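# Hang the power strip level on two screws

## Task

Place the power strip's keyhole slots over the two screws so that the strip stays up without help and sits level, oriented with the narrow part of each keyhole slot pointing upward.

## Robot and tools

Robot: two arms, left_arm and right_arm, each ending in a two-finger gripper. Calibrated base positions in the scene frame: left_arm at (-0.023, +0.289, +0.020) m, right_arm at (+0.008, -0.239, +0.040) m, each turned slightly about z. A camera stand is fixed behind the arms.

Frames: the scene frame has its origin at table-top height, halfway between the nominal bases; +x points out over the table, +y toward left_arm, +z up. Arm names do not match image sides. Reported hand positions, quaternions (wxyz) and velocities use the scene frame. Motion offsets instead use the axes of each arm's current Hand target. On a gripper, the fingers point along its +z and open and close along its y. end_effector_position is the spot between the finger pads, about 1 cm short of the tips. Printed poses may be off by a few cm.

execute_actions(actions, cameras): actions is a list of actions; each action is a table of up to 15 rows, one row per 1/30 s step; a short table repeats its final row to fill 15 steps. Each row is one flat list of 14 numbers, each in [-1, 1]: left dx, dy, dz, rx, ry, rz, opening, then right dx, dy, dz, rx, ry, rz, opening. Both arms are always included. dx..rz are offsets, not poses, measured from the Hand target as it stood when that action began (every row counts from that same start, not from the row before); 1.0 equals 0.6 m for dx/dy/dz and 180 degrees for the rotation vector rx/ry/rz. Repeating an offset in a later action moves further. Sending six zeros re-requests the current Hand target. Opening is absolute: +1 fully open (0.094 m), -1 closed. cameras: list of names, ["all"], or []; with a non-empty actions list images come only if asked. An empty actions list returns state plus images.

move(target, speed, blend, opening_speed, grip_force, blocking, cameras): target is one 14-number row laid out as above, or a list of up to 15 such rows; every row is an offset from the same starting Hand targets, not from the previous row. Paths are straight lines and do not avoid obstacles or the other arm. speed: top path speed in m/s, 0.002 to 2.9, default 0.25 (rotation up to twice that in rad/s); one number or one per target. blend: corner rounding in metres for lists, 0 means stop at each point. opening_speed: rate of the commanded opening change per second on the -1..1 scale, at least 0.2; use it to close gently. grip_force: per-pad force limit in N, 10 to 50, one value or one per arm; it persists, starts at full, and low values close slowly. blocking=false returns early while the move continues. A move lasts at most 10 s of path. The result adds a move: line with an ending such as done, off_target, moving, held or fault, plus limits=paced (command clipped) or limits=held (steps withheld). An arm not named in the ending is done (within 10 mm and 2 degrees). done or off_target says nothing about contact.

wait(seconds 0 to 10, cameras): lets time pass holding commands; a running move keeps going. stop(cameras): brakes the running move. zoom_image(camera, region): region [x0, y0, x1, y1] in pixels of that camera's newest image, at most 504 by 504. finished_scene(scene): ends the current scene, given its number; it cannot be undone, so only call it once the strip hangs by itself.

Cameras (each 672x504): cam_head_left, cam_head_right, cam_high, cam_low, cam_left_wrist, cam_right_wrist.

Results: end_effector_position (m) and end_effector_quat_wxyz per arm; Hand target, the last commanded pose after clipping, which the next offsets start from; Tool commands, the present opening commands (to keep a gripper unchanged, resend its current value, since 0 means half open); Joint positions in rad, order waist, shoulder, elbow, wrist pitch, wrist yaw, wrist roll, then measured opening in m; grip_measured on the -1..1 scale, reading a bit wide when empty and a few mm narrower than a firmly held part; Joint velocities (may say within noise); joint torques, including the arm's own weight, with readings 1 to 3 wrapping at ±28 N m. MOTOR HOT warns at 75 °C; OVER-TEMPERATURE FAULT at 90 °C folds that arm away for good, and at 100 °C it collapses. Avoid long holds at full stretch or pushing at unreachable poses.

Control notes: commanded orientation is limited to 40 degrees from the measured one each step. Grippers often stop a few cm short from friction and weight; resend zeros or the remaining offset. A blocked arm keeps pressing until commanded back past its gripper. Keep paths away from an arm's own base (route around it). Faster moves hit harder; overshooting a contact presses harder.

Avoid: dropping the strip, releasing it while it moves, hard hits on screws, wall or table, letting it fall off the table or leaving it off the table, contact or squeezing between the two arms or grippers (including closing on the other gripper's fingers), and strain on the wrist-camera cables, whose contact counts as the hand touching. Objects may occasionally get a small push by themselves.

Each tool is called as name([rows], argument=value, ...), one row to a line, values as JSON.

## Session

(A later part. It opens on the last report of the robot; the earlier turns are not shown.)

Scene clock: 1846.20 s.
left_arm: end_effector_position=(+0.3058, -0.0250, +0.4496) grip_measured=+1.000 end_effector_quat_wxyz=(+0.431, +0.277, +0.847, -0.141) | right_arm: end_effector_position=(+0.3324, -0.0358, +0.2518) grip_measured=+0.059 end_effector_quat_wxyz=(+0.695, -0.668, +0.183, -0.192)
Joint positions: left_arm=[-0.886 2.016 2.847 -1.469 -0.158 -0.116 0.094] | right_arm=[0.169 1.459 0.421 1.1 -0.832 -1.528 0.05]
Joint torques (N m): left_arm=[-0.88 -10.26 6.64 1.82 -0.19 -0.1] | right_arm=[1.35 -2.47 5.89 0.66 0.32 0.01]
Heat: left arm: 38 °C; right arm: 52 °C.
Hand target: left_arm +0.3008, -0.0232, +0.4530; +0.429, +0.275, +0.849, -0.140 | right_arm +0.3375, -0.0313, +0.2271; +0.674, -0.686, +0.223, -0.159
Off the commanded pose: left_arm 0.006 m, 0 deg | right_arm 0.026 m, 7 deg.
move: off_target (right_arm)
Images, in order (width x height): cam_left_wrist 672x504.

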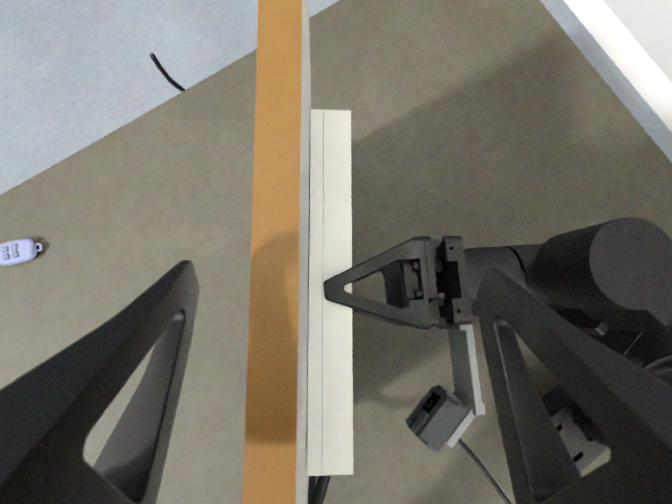

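move(target=[0,0,0,0,0,0,1, 0.0,0.0,0.0,0,0,0.02,-0.2], speed=0.03, cameras=["cam_left_wrist"])

zoom_image(camera="cam_left_wrist", region=[290, 90, 365, 130])

zoom_image(camera="cam_left_wrist", region=[290, 460, 365, 500])

Scene clock: 1862.63 s.
left_arm: end_effector_position=(+0.3058, -0.0250, +0.4496) grip_measured=+1.000 end_effector_quat_wxyz=(+0.431, +0.277, +0.847, -0.141) | right_arm: end_effector_position=(+0.3324, -0.0358, +0.2520) grip_measured=+0.059 end_effector_quat_wxyz=(+0.696, -0.667, +0.184, -0.191)
Joint positions: left_arm=[-0.886 2.016 2.847 -1.469 -0.158 -0.116 0.094] | right_arm=[0.169 1.459 0.421 1.101 -0.832 -1.523 0.05]
Joint torques (N m): left_arm=[-0.88 -10.28 6.64 1.83 -0.19 -0.1] | right_arm=[1.36 -2.26 5.7 0.74 0.33 0.54]
Heat: left arm: 38 °C; right arm: 52 °C.
Hand target: left_arm +0.3008, -0.0232, +0.4530; +0.429, +0.275, +0.849, -0.140 | right_arm +0.3375, -0.0313, +0.2271; +0.679, -0.679, +0.245, -0.138
Off the commanded pose: left_arm 0.006 m, 0 deg | right_arm 0.026 m, 10 deg.
move: off_target (right_arm)
Images, in order (width x height): cam_left_wrist 672x504.

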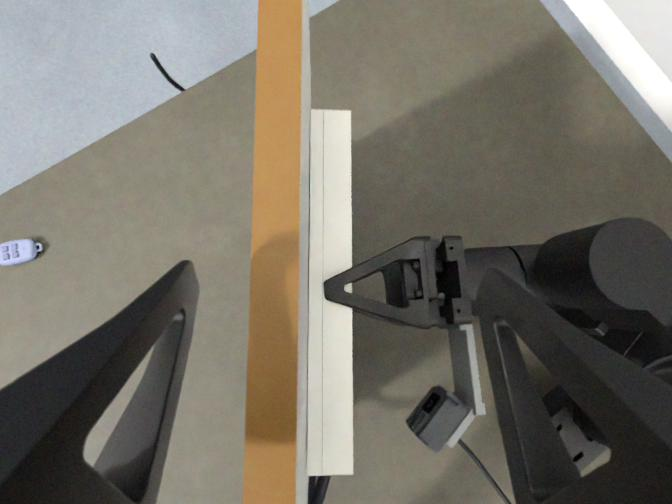

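Scaled by 6.720.

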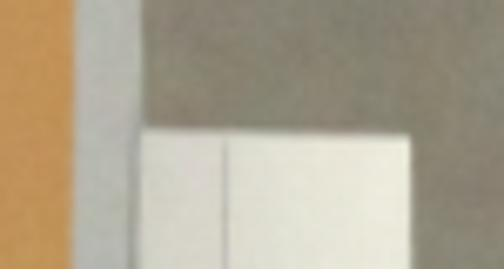

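Scaled by 6.720.

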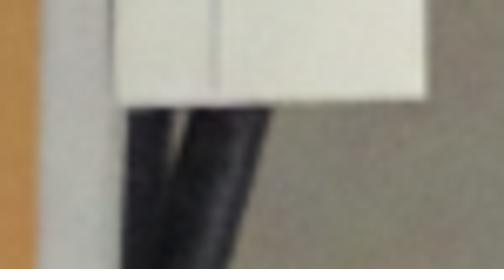

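execute_actions(actions=[], cameras=["cam_head_left","cam_head_right"])

zoom_image(camera="cam_head_left", region=[322, 190, 362, 220])

zoom_image(camera="cam_head_left", region=[385, 110, 425, 140])

zoom_image(camera="cam_head_right", region=[312, 190, 352, 220])

zoom_image(camera="cam_head_right", region=[400, 102, 440, 132])

Scene clock: 1869.43 s.
left_arm: end_effector_position=(+0.3058, -0.0250, +0.4496) grip_measured=+1.000 end_effector_quat_wxyz=(+0.431, +0.277, +0.847, -0.141) | right_arm: end_effector_position=(+0.3324, -0.0358, +0.2520) grip_measured=+0.059 end_effector_quat_wxyz=(+0.696, -0.667, +0.184, -0.191)
Joint positions: left_arm=[-0.886 2.016 2.847 -1.469 -0.158 -0.116 0.094] | right_arm=[0.169 1.459 0.421 1.101 -0.832 -1.523 0.05]
Joint velocities: within noise
Joint torques (N m): left_arm=[-0.88 -10.28 6.64 1.83 -0.19 -0.09] | right_arm=[1.35 -2.22 5.74 0.72 0.32 0.54]
Heat: left arm: 38 °C; right arm: 52 °C.
Hand target: left_arm +0.3008, -0.0232, +0.4530; +0.429, +0.275, +0.849, -0.140 | right_arm +0.3375, -0.0313, +0.2271; +0.679, -0.679, +0.245, -0.138
Tool commands: left_gripper/opening=+1.0 right_gripper/opening=-0.2
Off the commanded pose: left_arm 0.006 m, 0 deg | right_arm 0.026 m, 10 deg.
Images, in order (width x height): cam_head_left 672x504, cam_head_right 672x504.

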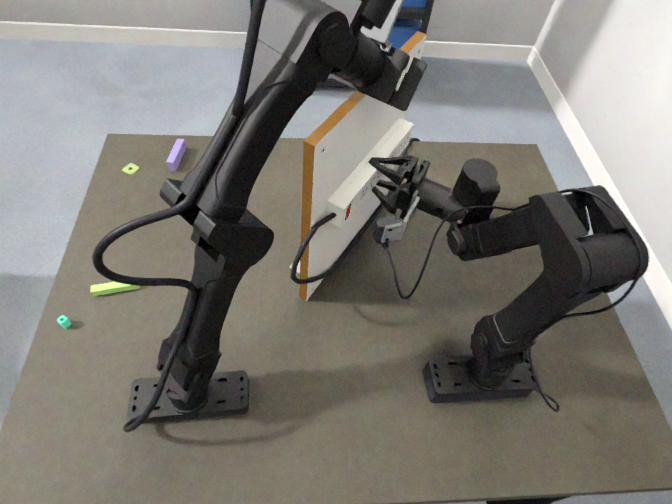

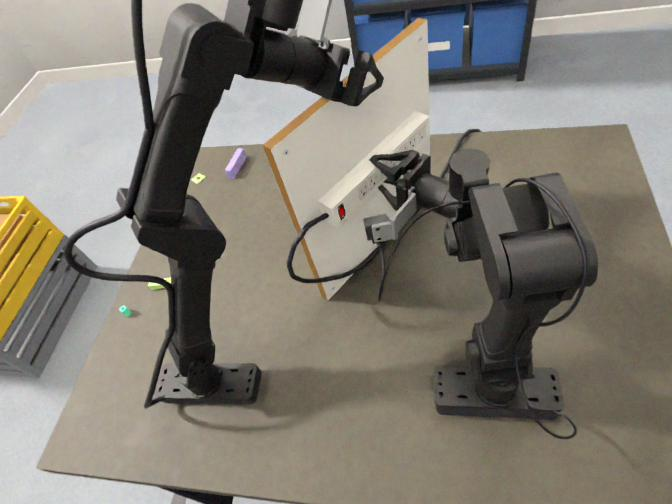

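Scaled by 12.600.

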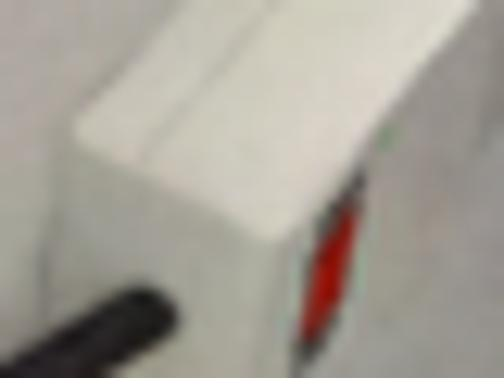

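Scaled by 12.600.

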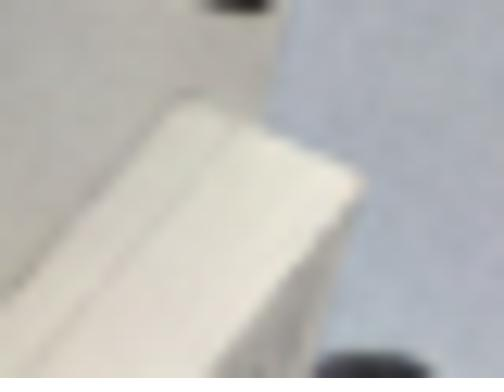

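Scaled by 12.600.

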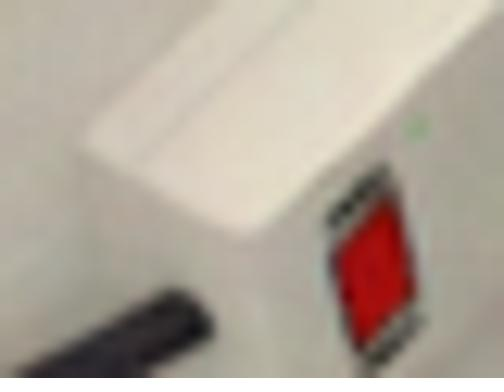

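Scaled by 12.600.

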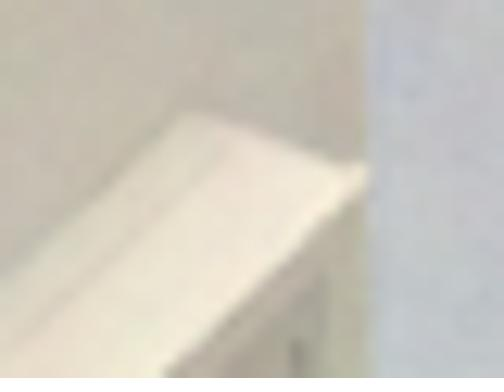

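move([
  [0,0,0,0,0,0,1, -0.0004,0.0001,-0.0049,0,0,0,-0.2],
  [0,0,0,0,0,0,1, 0.0005,0.0101,-0.0060,0,0,0,-0.2],
], speed=0.03, cameras=["cam_left_wrist"])

zoom_image(camera="cam_left_wrist", region=[290, 90, 365, 130])

zoom_image(camera="cam_left_wrist", region=[290, 460, 365, 500])

Scene clock: 1892.20 s.
left_arm: end_effector_position=(+0.3058, -0.0250, +0.4496) grip_measured=+1.000 end_effector_quat_wxyz=(+0.431, +0.277, +0.847, -0.141) | right_arm: end_effector_position=(+0.3324, -0.0358, +0.2523) grip_measured=+0.059 end_effector_quat_wxyz=(+0.696, -0.667, +0.184, -0.191)
Joint positions: left_arm=[-0.886 2.016 2.847 -1.469 -0.158 -0.116 0.094] | right_arm=[0.169 1.459 0.421 1.103 -0.832 -1.523 0.05]
Joint torques (N m): left_arm=[-0.87 -10.28 6.64 1.82 -0.19 -0.1] | right_arm=[0.65 -1.65 4.25 0.93 0.24 0.5]
Heat: left arm: 38 °C; right arm: 51 °C.
Hand target: left_arm +0.3008, -0.0232, +0.4530; +0.429, +0.275, +0.849, -0.140 | right_arm +0.3350, -0.0343, +0.2213; +0.679, -0.679, +0.245, -0.138
Off the commanded pose: left_arm 0.006 m, 0 deg | right_arm 0.031 m, 10 deg.
move: off_target (right_arm)
Images, in order (width x height): cam_left_wrist 672x504.

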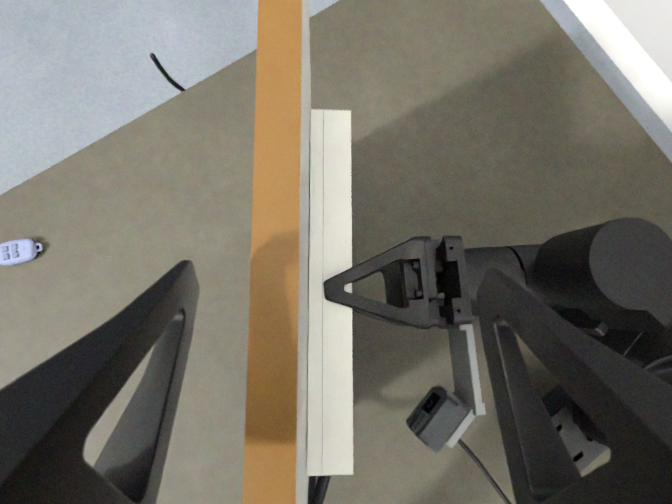

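Scaled by 6.720.

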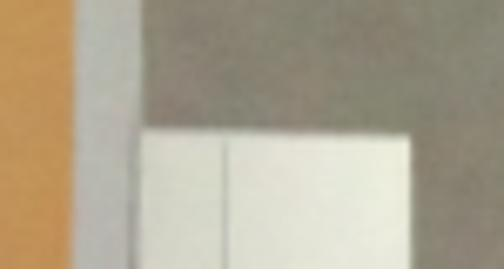

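Scaled by 6.720.

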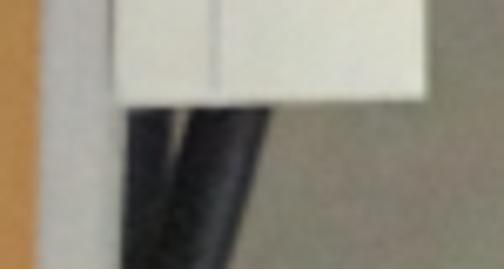

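move(target=[0,0,0,0,0,0,1, -0.0066,-0.0002,0.001,0,0,0,-0.2], speed=0.03, cameras=["cam_left_wrist"])

zoom_image(camera="cam_left_wrist", region=[290, 90, 365, 130])

zoom_image(camera="cam_left_wrist", region=[290, 460, 365, 500])

Scene clock: 1897.40 s.
left_arm: end_effector_position=(+0.3058, -0.0250, +0.4496) grip_measured=+1.000 end_effector_quat_wxyz=(+0.431, +0.277, +0.847, -0.141) | right_arm: end_effector_position=(+0.3314, -0.0348, +0.2424) grip_measured=+0.059 end_effector_quat_wxyz=(+0.690, -0.673, +0.195, -0.182)
Joint positions: left_arm=[-0.886 2.016 2.847 -1.469 -0.158 -0.116 0.094] | right_arm=[0.175 1.467 0.411 1.083 -0.824 -1.526 0.05]
Joint torques (N m): left_arm=[-0.88 -10.26 6.64 1.82 -0.19 -0.1] | right_arm=[1.25 -2.8 4.67 1.07 0.27 0.55]
Heat: left arm: 38 °C; right arm: 51 °C.
Hand target: left_arm +0.3008, -0.0232, +0.4530; +0.429, +0.275, +0.849, -0.140 | right_arm +0.3319, -0.0317, +0.2218; +0.679, -0.679, +0.245, -0.138
Off the commanded pose: left_arm 0.006 m, 0 deg | right_arm 0.021 m, 8 deg.
move: off_target (right_arm)
Images, in order (width x height): cam_left_wrist 672x504.

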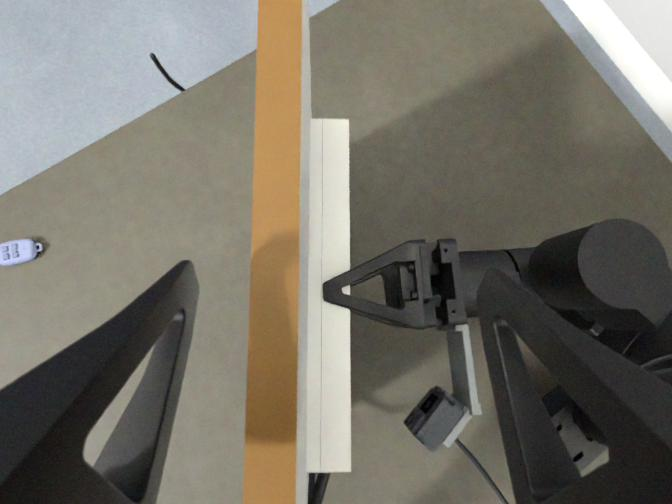

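Scaled by 6.720.

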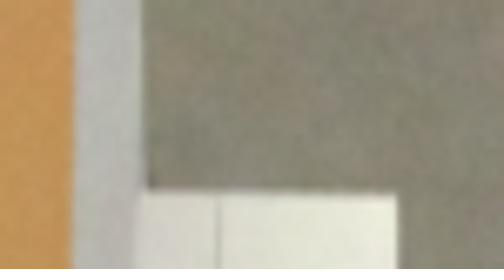

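Scaled by 6.720.

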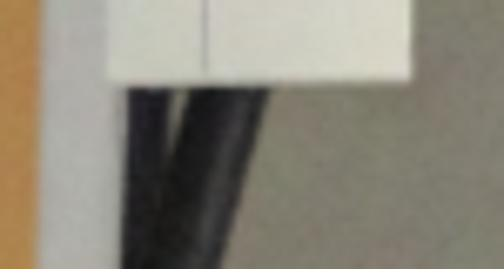

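execute_actions(actions=[], cameras=["cam_head_left","cam_head_right"])

zoom_image(camera="cam_head_left", region=[322, 190, 362, 220])

zoom_image(camera="cam_head_left", region=[385, 110, 425, 140])

zoom_image(camera="cam_head_right", region=[312, 190, 352, 220])

zoom_image(camera="cam_head_right", region=[400, 102, 440, 132])

Scene clock: 1901.73 s.
left_arm: end_effector_position=(+0.3058, -0.0250, +0.4496) grip_measured=+1.000 end_effector_quat_wxyz=(+0.431, +0.277, +0.847, -0.141) | right_arm: end_effector_position=(+0.3314, -0.0348, +0.2424) grip_measured=+0.059 end_effector_quat_wxyz=(+0.690, -0.673, +0.195, -0.182)
Joint positions: left_arm=[-0.886 2.016 2.847 -1.469 -0.158 -0.116 0.094] | right_arm=[0.175 1.467 0.411 1.083 -0.824 -1.526 0.05]
Joint velocities: within noise
Joint torques (N m): left_arm=[-0.88 -10.26 6.64 1.82 -0.19 -0.1] | right_arm=[1.22 -2.81 4.74 1.07 0.27 0.53]
Heat: left arm: 38 °C; right arm: 51 °C.
Hand target: left_arm +0.3008, -0.0232, +0.4530; +0.429, +0.275, +0.849, -0.140 | right_arm +0.3319, -0.0317, +0.2218; +0.679, -0.679, +0.245, -0.138
Tool commands: left_gripper/opening=+1.0 right_gripper/opening=-0.2
Off the commanded pose: left_arm 0.006 m, 0 deg | right_arm 0.021 m, 8 deg.
Images, in order (width x height): cam_head_left 672x504, cam_head_right 672x504.

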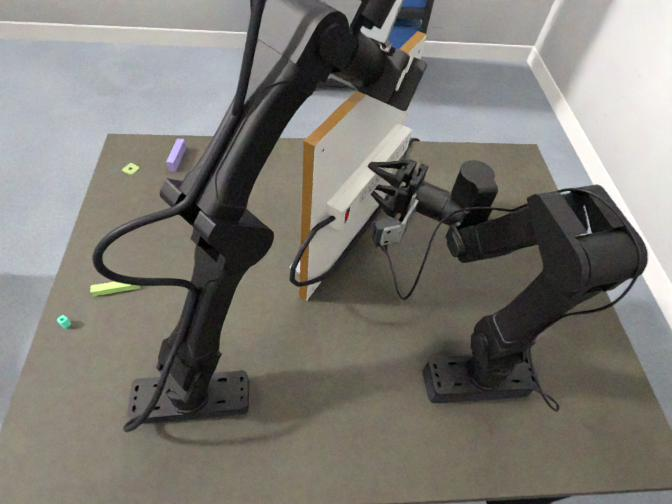

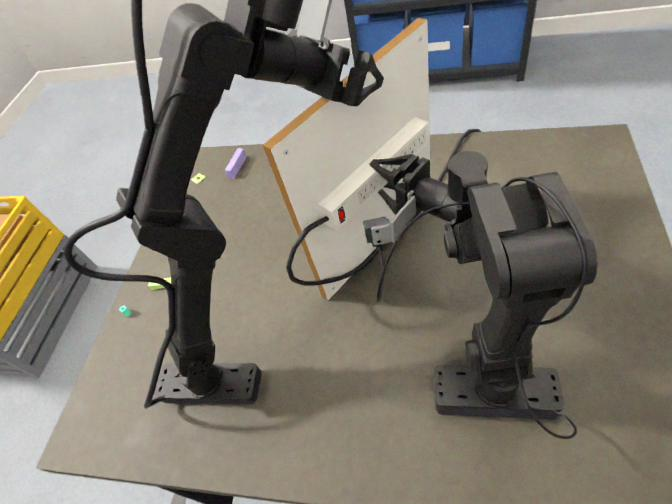

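Scaled by 12.600.

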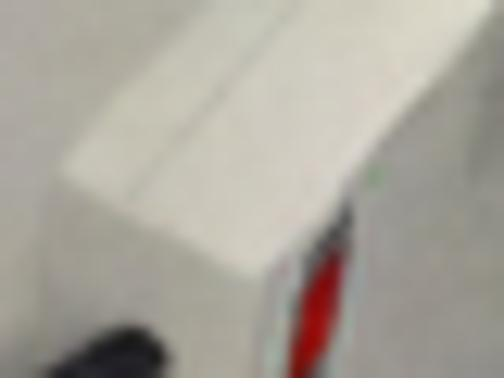

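Scaled by 12.600.

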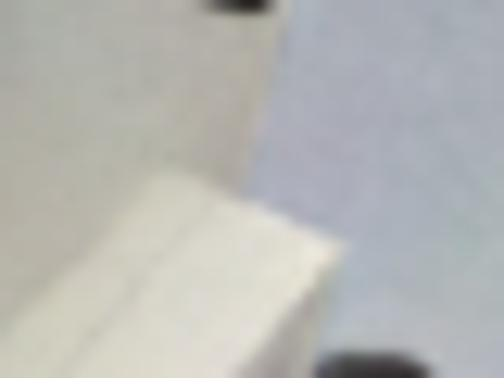

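Scaled by 12.600.

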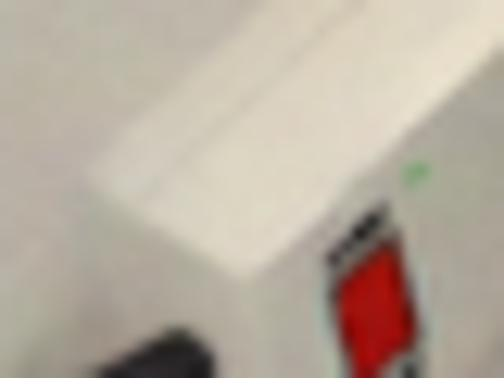

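Scaled by 12.600.

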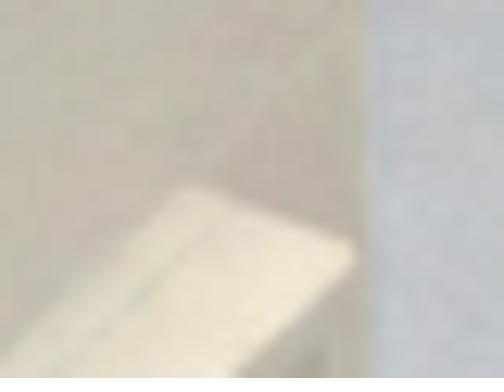

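move(target=[0,0,0,0,0,0,1, -0.0036,-0.0229,-0.0043,0.010,-0.002,-0.020,-0.2], speed=0.03, cameras=["cam_left_wrist"])

zoom_image(camera="cam_left_wrist", region=[290, 90, 365, 130])

zoom_image(camera="cam_left_wrist", region=[290, 460, 365, 500])

Scene clock: 1922.67 s.
left_arm: end_effector_position=(+0.3058, -0.0250, +0.4496) grip_measured=+1.000 end_effector_quat_wxyz=(+0.431, +0.277, +0.847, -0.141) | right_arm: end_effector_position=(+0.3314, -0.0348, +0.2425) grip_measured=+0.059 end_effector_quat_wxyz=(+0.690, -0.673, +0.194, -0.183)
Joint positions: left_arm=[-0.886 2.016 2.847 -1.469 -0.158 -0.116 0.094] | right_arm=[0.175 1.467 0.411 1.083 -0.824 -1.529 0.05]
Joint velocities: left_arm=[within noise] | right_arm=[-0.007 -0.007 0.007 -0.154 0.081 -0.007 -0.002]
Joint torques (N m): left_arm=[-0.87 -10.26 6.64 1.82 -0.19 -0.1] | right_arm=[0.65 -4.7 5.27 1.19 0.15 0.31]
Heat: left arm: 38 °C; right arm: 50 °C.
Hand target: left_arm +0.3008, -0.0232, +0.4530; +0.429, +0.275, +0.849, -0.140 | right_arm +0.3307, -0.0333, +0.2358; +0.685, -0.676, +0.219, -0.161
Off the commanded pose: left_arm 0.006 m, 0 deg | right_arm 0.007 m, 4 deg.
move: off_target (right_arm)
Images, in order (width x height): cam_left_wrist 672x504.

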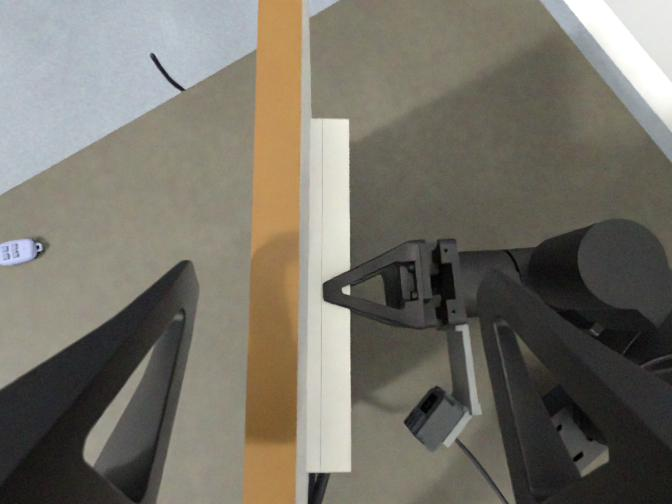

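Scaled by 6.720.

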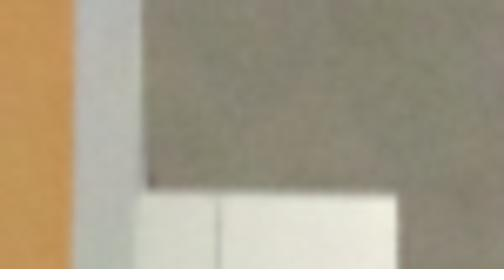

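Scaled by 6.720.

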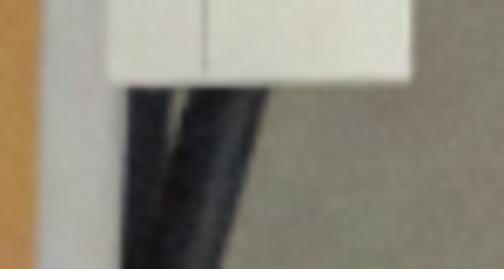

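move(target=[0,0,0,0,0,0,1, 0,0,0,0,0,0,0.3], speed=0.03, opening_speed=0.25, cameras=["cam_left_wrist","cam_right_wrist","cam_head_right"])

zoom_image(camera="cam_left_wrist", region=[290, 90, 365, 130])

zoom_image(camera="cam_left_wrist", region=[290, 460, 365, 500])

Scene clock: 1928.90 s.
left_arm: end_effector_position=(+0.3058, -0.0250, +0.4496) grip_measured=+1.000 end_effector_quat_wxyz=(+0.431, +0.277, +0.847, -0.141) | right_arm: end_effector_position=(+0.3324, -0.0354, +0.2370) grip_measured=+0.298 end_effector_quat_wxyz=(+0.686, -0.675, +0.210, -0.171)
Joint positions: left_arm=[-0.886 2.016 2.847 -1.469 -0.158 -0.116 0.094] | right_arm=[0.175 1.467 0.411 1.055 -0.818 -1.515 0.061]
Joint torques (N m): left_arm=[-0.87 -10.26 6.64 1.82 -0.19 -0.1] | right_arm=[0.7 -4.83 5.48 1.43 0.04 0.17]
Heat: left arm: 38 °C; right arm: 50 °C.
Hand target: left_arm +0.3008, -0.0232, +0.4530; +0.429, +0.275, +0.849, -0.140 | right_arm +0.3307, -0.0333, +0.2358; +0.685, -0.676, +0.219, -0.161
Off the commanded pose: left_arm 0.006 m, 0 deg | right_arm 0.003 m, 2 deg.
move: done
Images, in order (width x height): cam_head_right 672x504, cam_left_wrist 672x504, cam_right_wrist 672x504.

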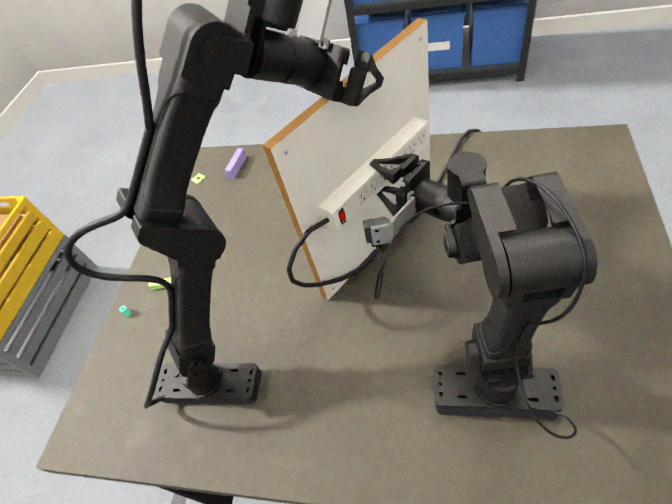

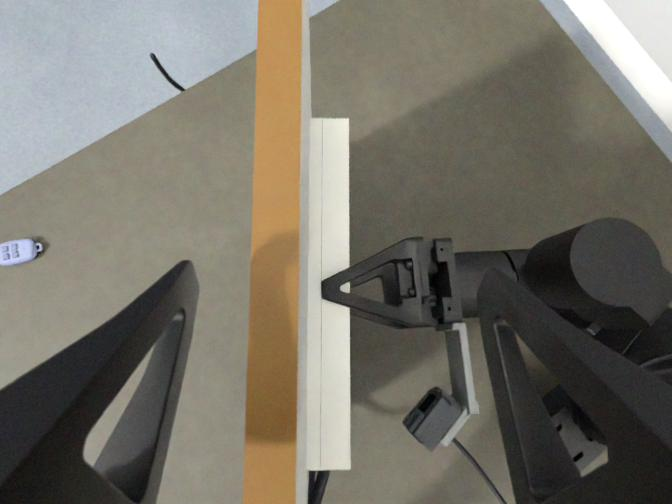

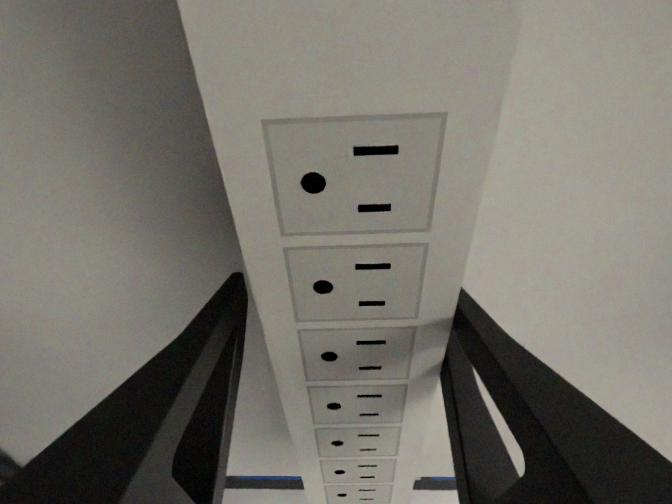

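Scaled by 6.720.

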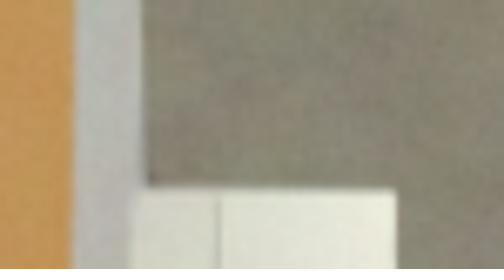

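Scaled by 6.720.

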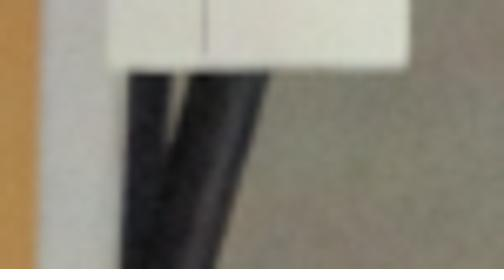

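move(target=[0,0,0,0,0,0,1, 0,0,0,0,0,0,1], speed=0.03, opening_speed=0.4, cameras=["cam_left_wrist","cam_right_wrist","cam_head_left"])

zoom_image(camera="cam_left_wrist", region=[290, 90, 365, 130])

zoom_image(camera="cam_left_wrist", region=[290, 460, 365, 500])

Scene clock: 1936.57 s.
left_arm: end_effector_position=(+0.3058, -0.0250, +0.4496) grip_measured=+1.000 end_effector_quat_wxyz=(+0.431, +0.277, +0.847, -0.141) | right_arm: end_effector_position=(+0.3328, -0.0356, +0.2356) grip_measured=+0.998 end_effector_quat_wxyz=(+0.684, -0.676, +0.213, -0.170)
Joint positions: left_arm=[-0.886 2.016 2.847 -1.469 -0.158 -0.116 0.094] | right_arm=[0.175 1.467 0.411 1.048 -0.815 -1.514 0.094]
Joint torques (N m): left_arm=[-0.87 -10.26 6.64 1.83 -0.19 -0.1] | right_arm=[0.75 -4.86 5.46 1.49 0.01 0.15]
Heat: left arm: 38 °C; right arm: 50 °C.
Hand target: left_arm +0.3008, -0.0232, +0.4530; +0.429, +0.275, +0.849, -0.140 | right_arm +0.3308, -0.0333, +0.2358; +0.685, -0.676, +0.219, -0.161
Off the commanded pose: left_arm 0.006 m, 0 deg | right_arm 0.003 m, 1 deg.
move: done
Images, in order (width x height): cam_head_left 672x504, cam_left_wrist 672x504, cam_right_wrist 672x504.

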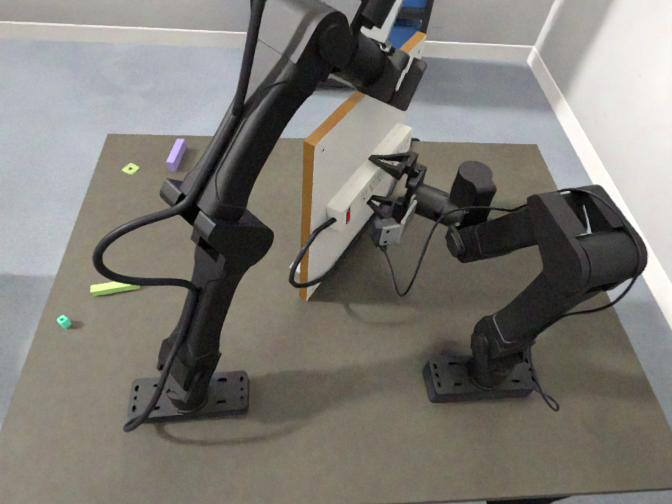

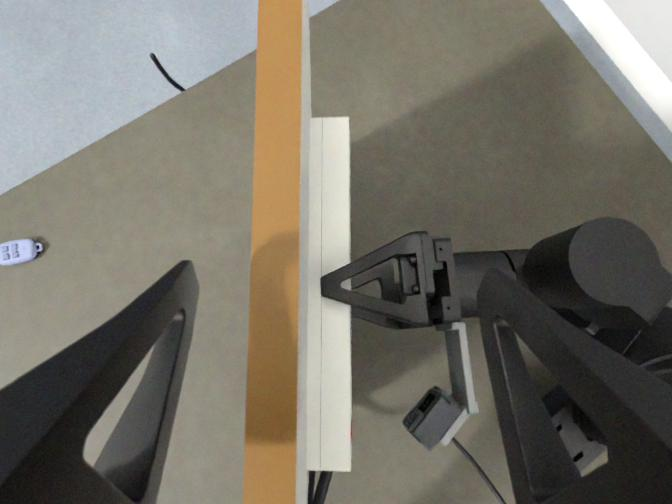

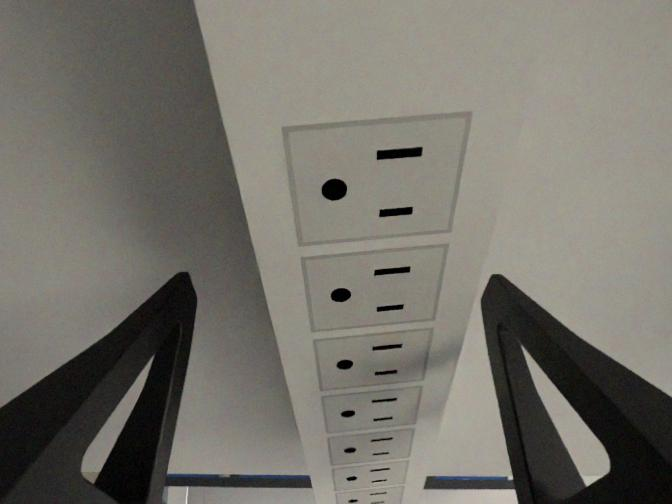

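Scaled by 6.720.

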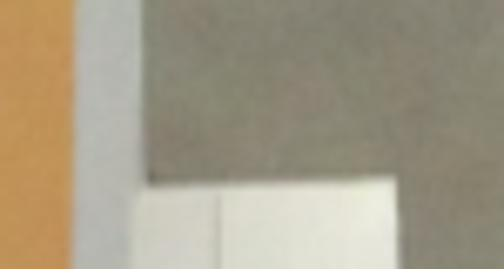

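Scaled by 6.720.

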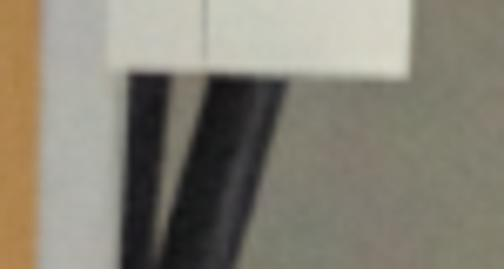

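move([
  [0,0,0,0,0,0,1, -0.0042,0.0008,-0.05,0,0,0,1],
  [0,0,0,0,0,0,1, -0.0138,0.0028,-0.166,0,0,0,1],
], speed=[0.04,0.1], blend=0.01, cameras=["all"])

zoom_image(camera="cam_head_right", region=[300, 90, 450, 240])

zoom_image(camera="cam_left_wrist", region=[270, 90, 400, 290])

zoom_image(camera="cam_left_wrist", region=[270, 290, 400, 490])

Scene clock: 1946.60 s.
left_arm: end_effector_position=(+0.3058, -0.0250, +0.4496) grip_measured=+1.000 end_effector_quat_wxyz=(+0.431, +0.277, +0.847, -0.141) | right_arm: end_effector_position=(+0.2759, -0.1136, +0.2383) grip_measured=+0.998 end_effector_quat_wxyz=(+0.686, -0.675, +0.214, -0.167)
Joint positions: left_arm=[-0.886 2.016 2.847 -1.469 -0.158 -0.116 0.094] | right_arm=[-0.202 1.141 0.22 0.912 -1.195 -1.511 0.094]
Joint torques (N m): left_arm=[-0.88 -10.26 6.64 1.83 -0.19 -0.1] | right_arm=[-0.57 -3.21 5.03 1.2 -0.11 0.06]
Heat: left arm: 38 °C; right arm: 50 °C.
Hand target: left_arm +0.3008, -0.0232, +0.4530; +0.429, +0.275, +0.849, -0.140 | right_arm +0.2720, -0.1142, +0.2359; +0.685, -0.676, +0.219, -0.161
Off the commanded pose: left_arm 0.006 m, 0 deg | right_arm 0.005 m, 1 deg.
move: done

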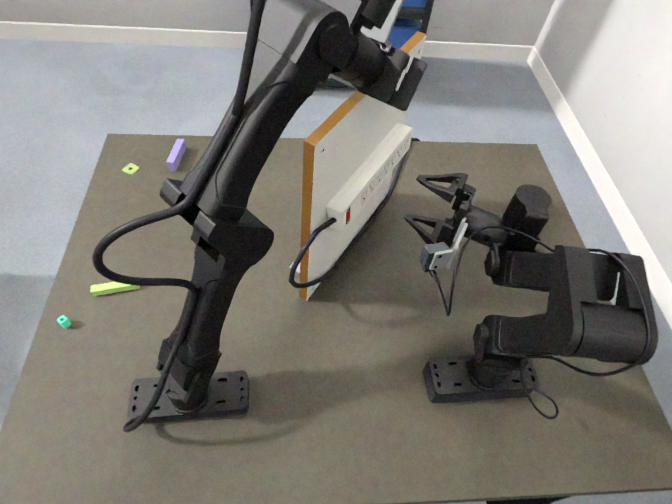

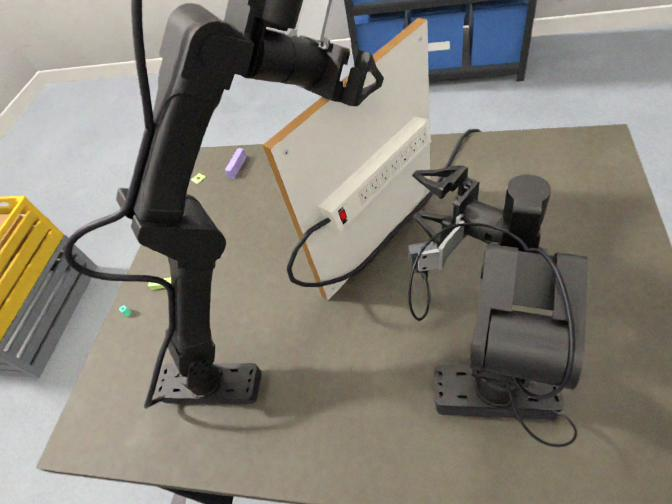

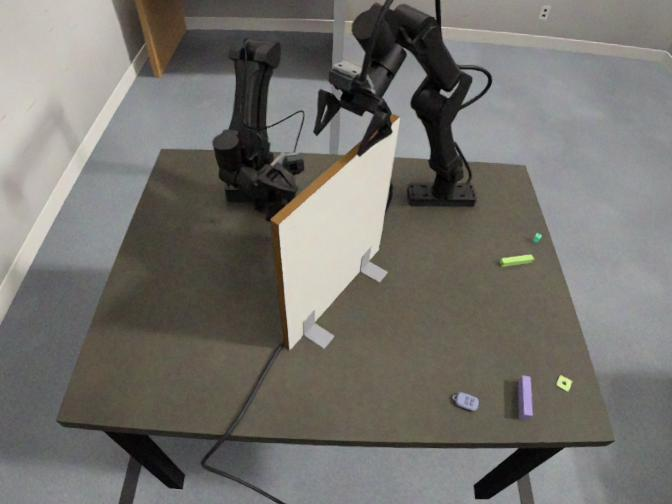

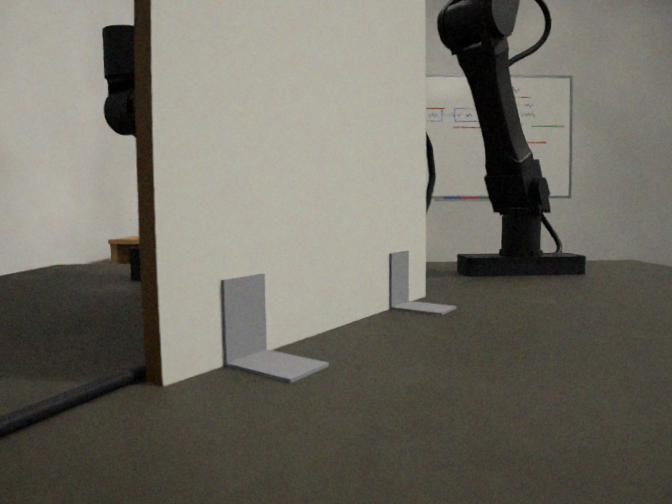

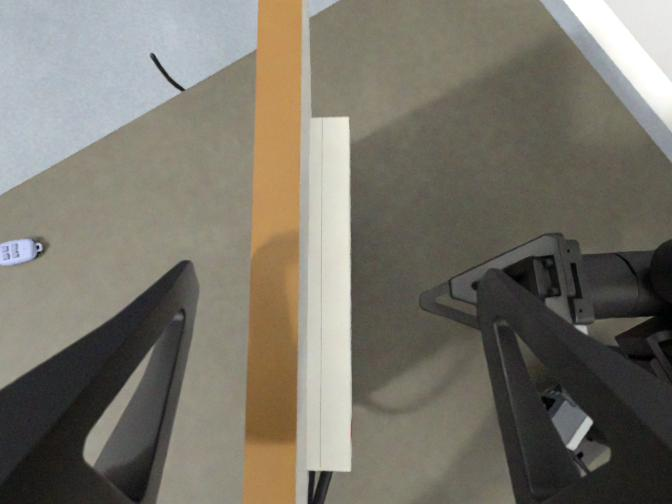

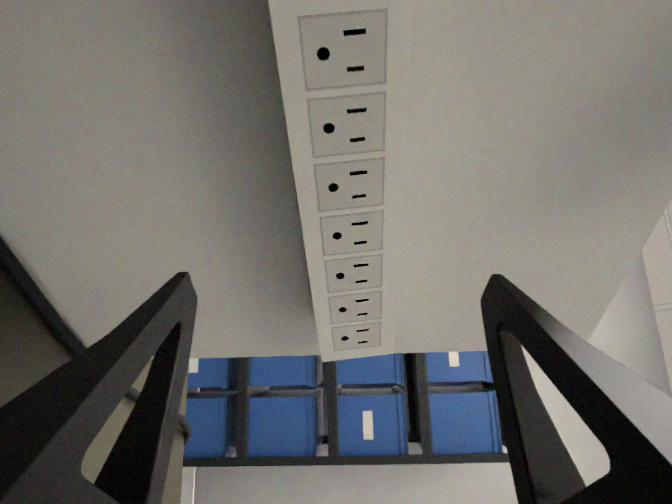

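Scaled by 3.360.

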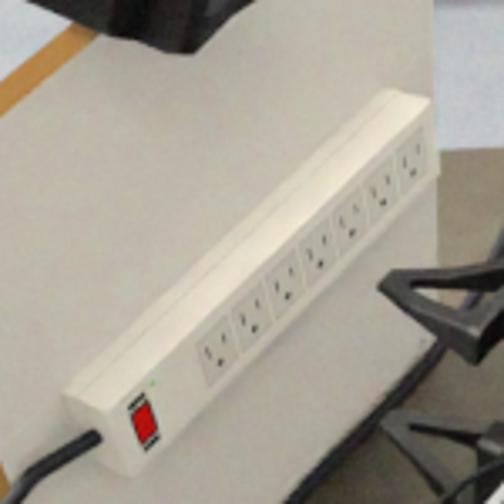

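Scaled by 2.520.

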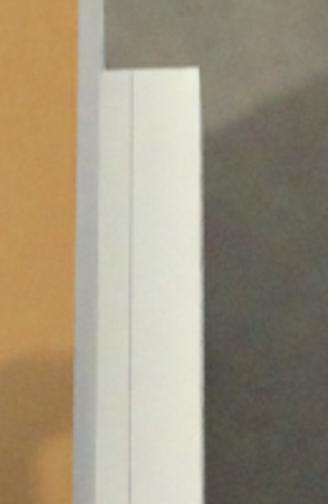

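Scaled by 2.520.

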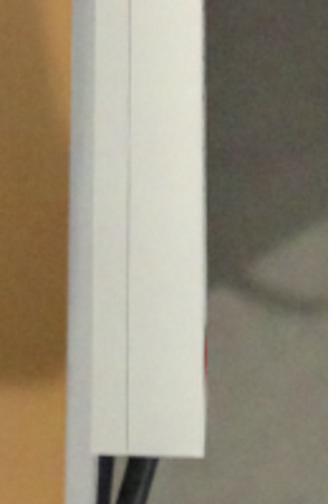

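zoom_image(camera="cam_head_left", region=[322, 190, 362, 220])

zoom_image(camera="cam_head_left", region=[385, 110, 425, 140])

zoom_image(camera="cam_head_right", region=[312, 190, 352, 220])

zoom_image(camera="cam_head_right", region=[400, 102, 440, 132])

Scaled by 12.600.

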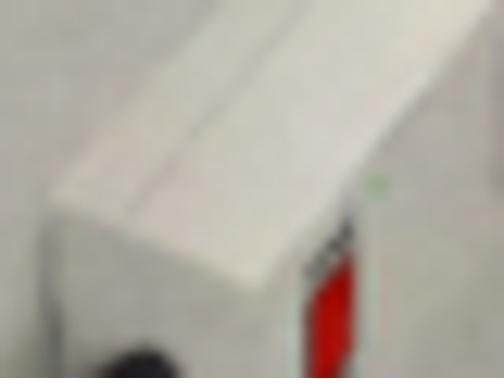

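Scaled by 12.600.

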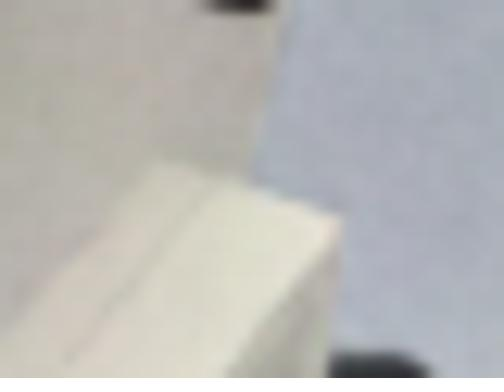

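Scaled by 12.600.

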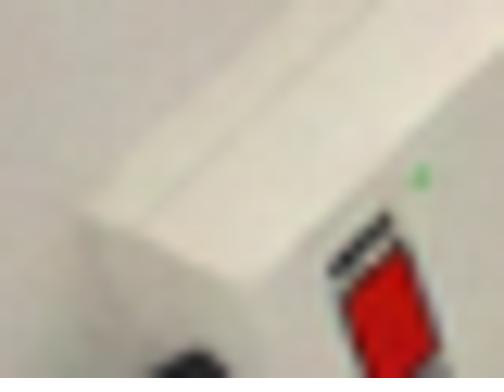

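Scaled by 12.600.

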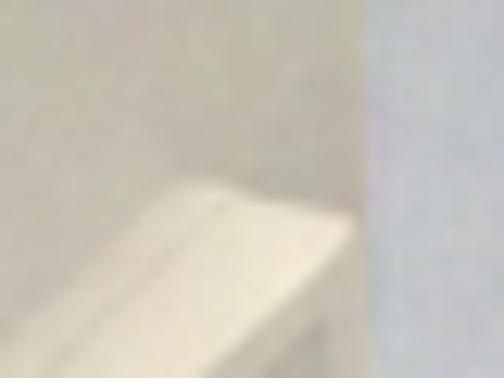

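zoom_image(camera="cam_head_left", region=[322, 150, 372, 210])

zoom_image(camera="cam_head_left", region=[365, 110, 415, 170])

zoom_image(camera="cam_head_right", region=[312, 150, 372, 220])

zoom_image(camera="cam_head_right", region=[370, 100, 430, 170])

Scaled by 8.400.

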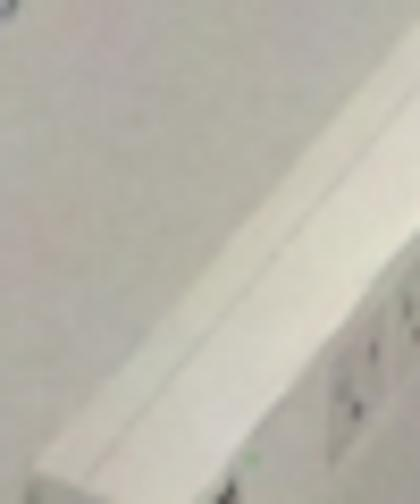

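Scaled by 8.400.

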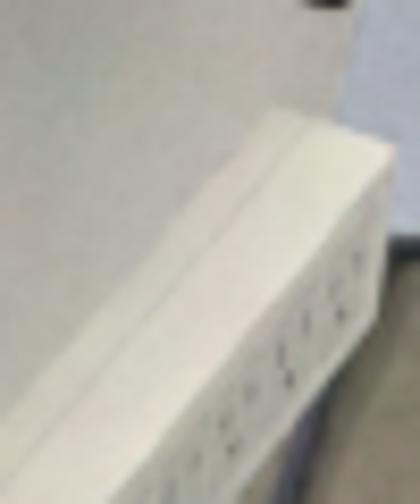

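Scaled by 7.200.

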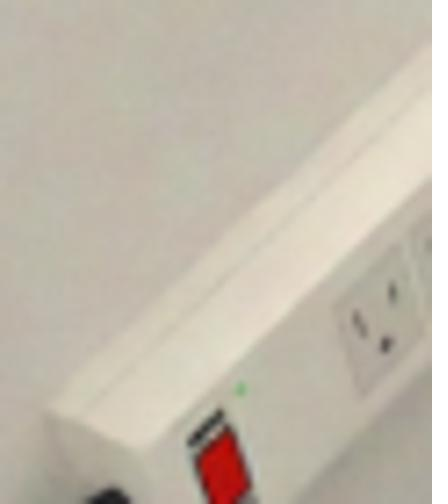

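Scaled by 7.200.

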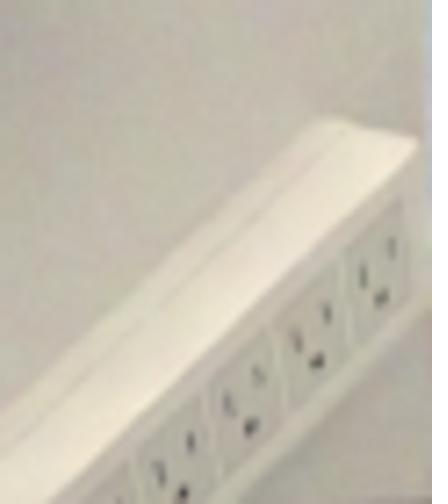

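finished_scene(scene=1)

The scene is finished: the task was done.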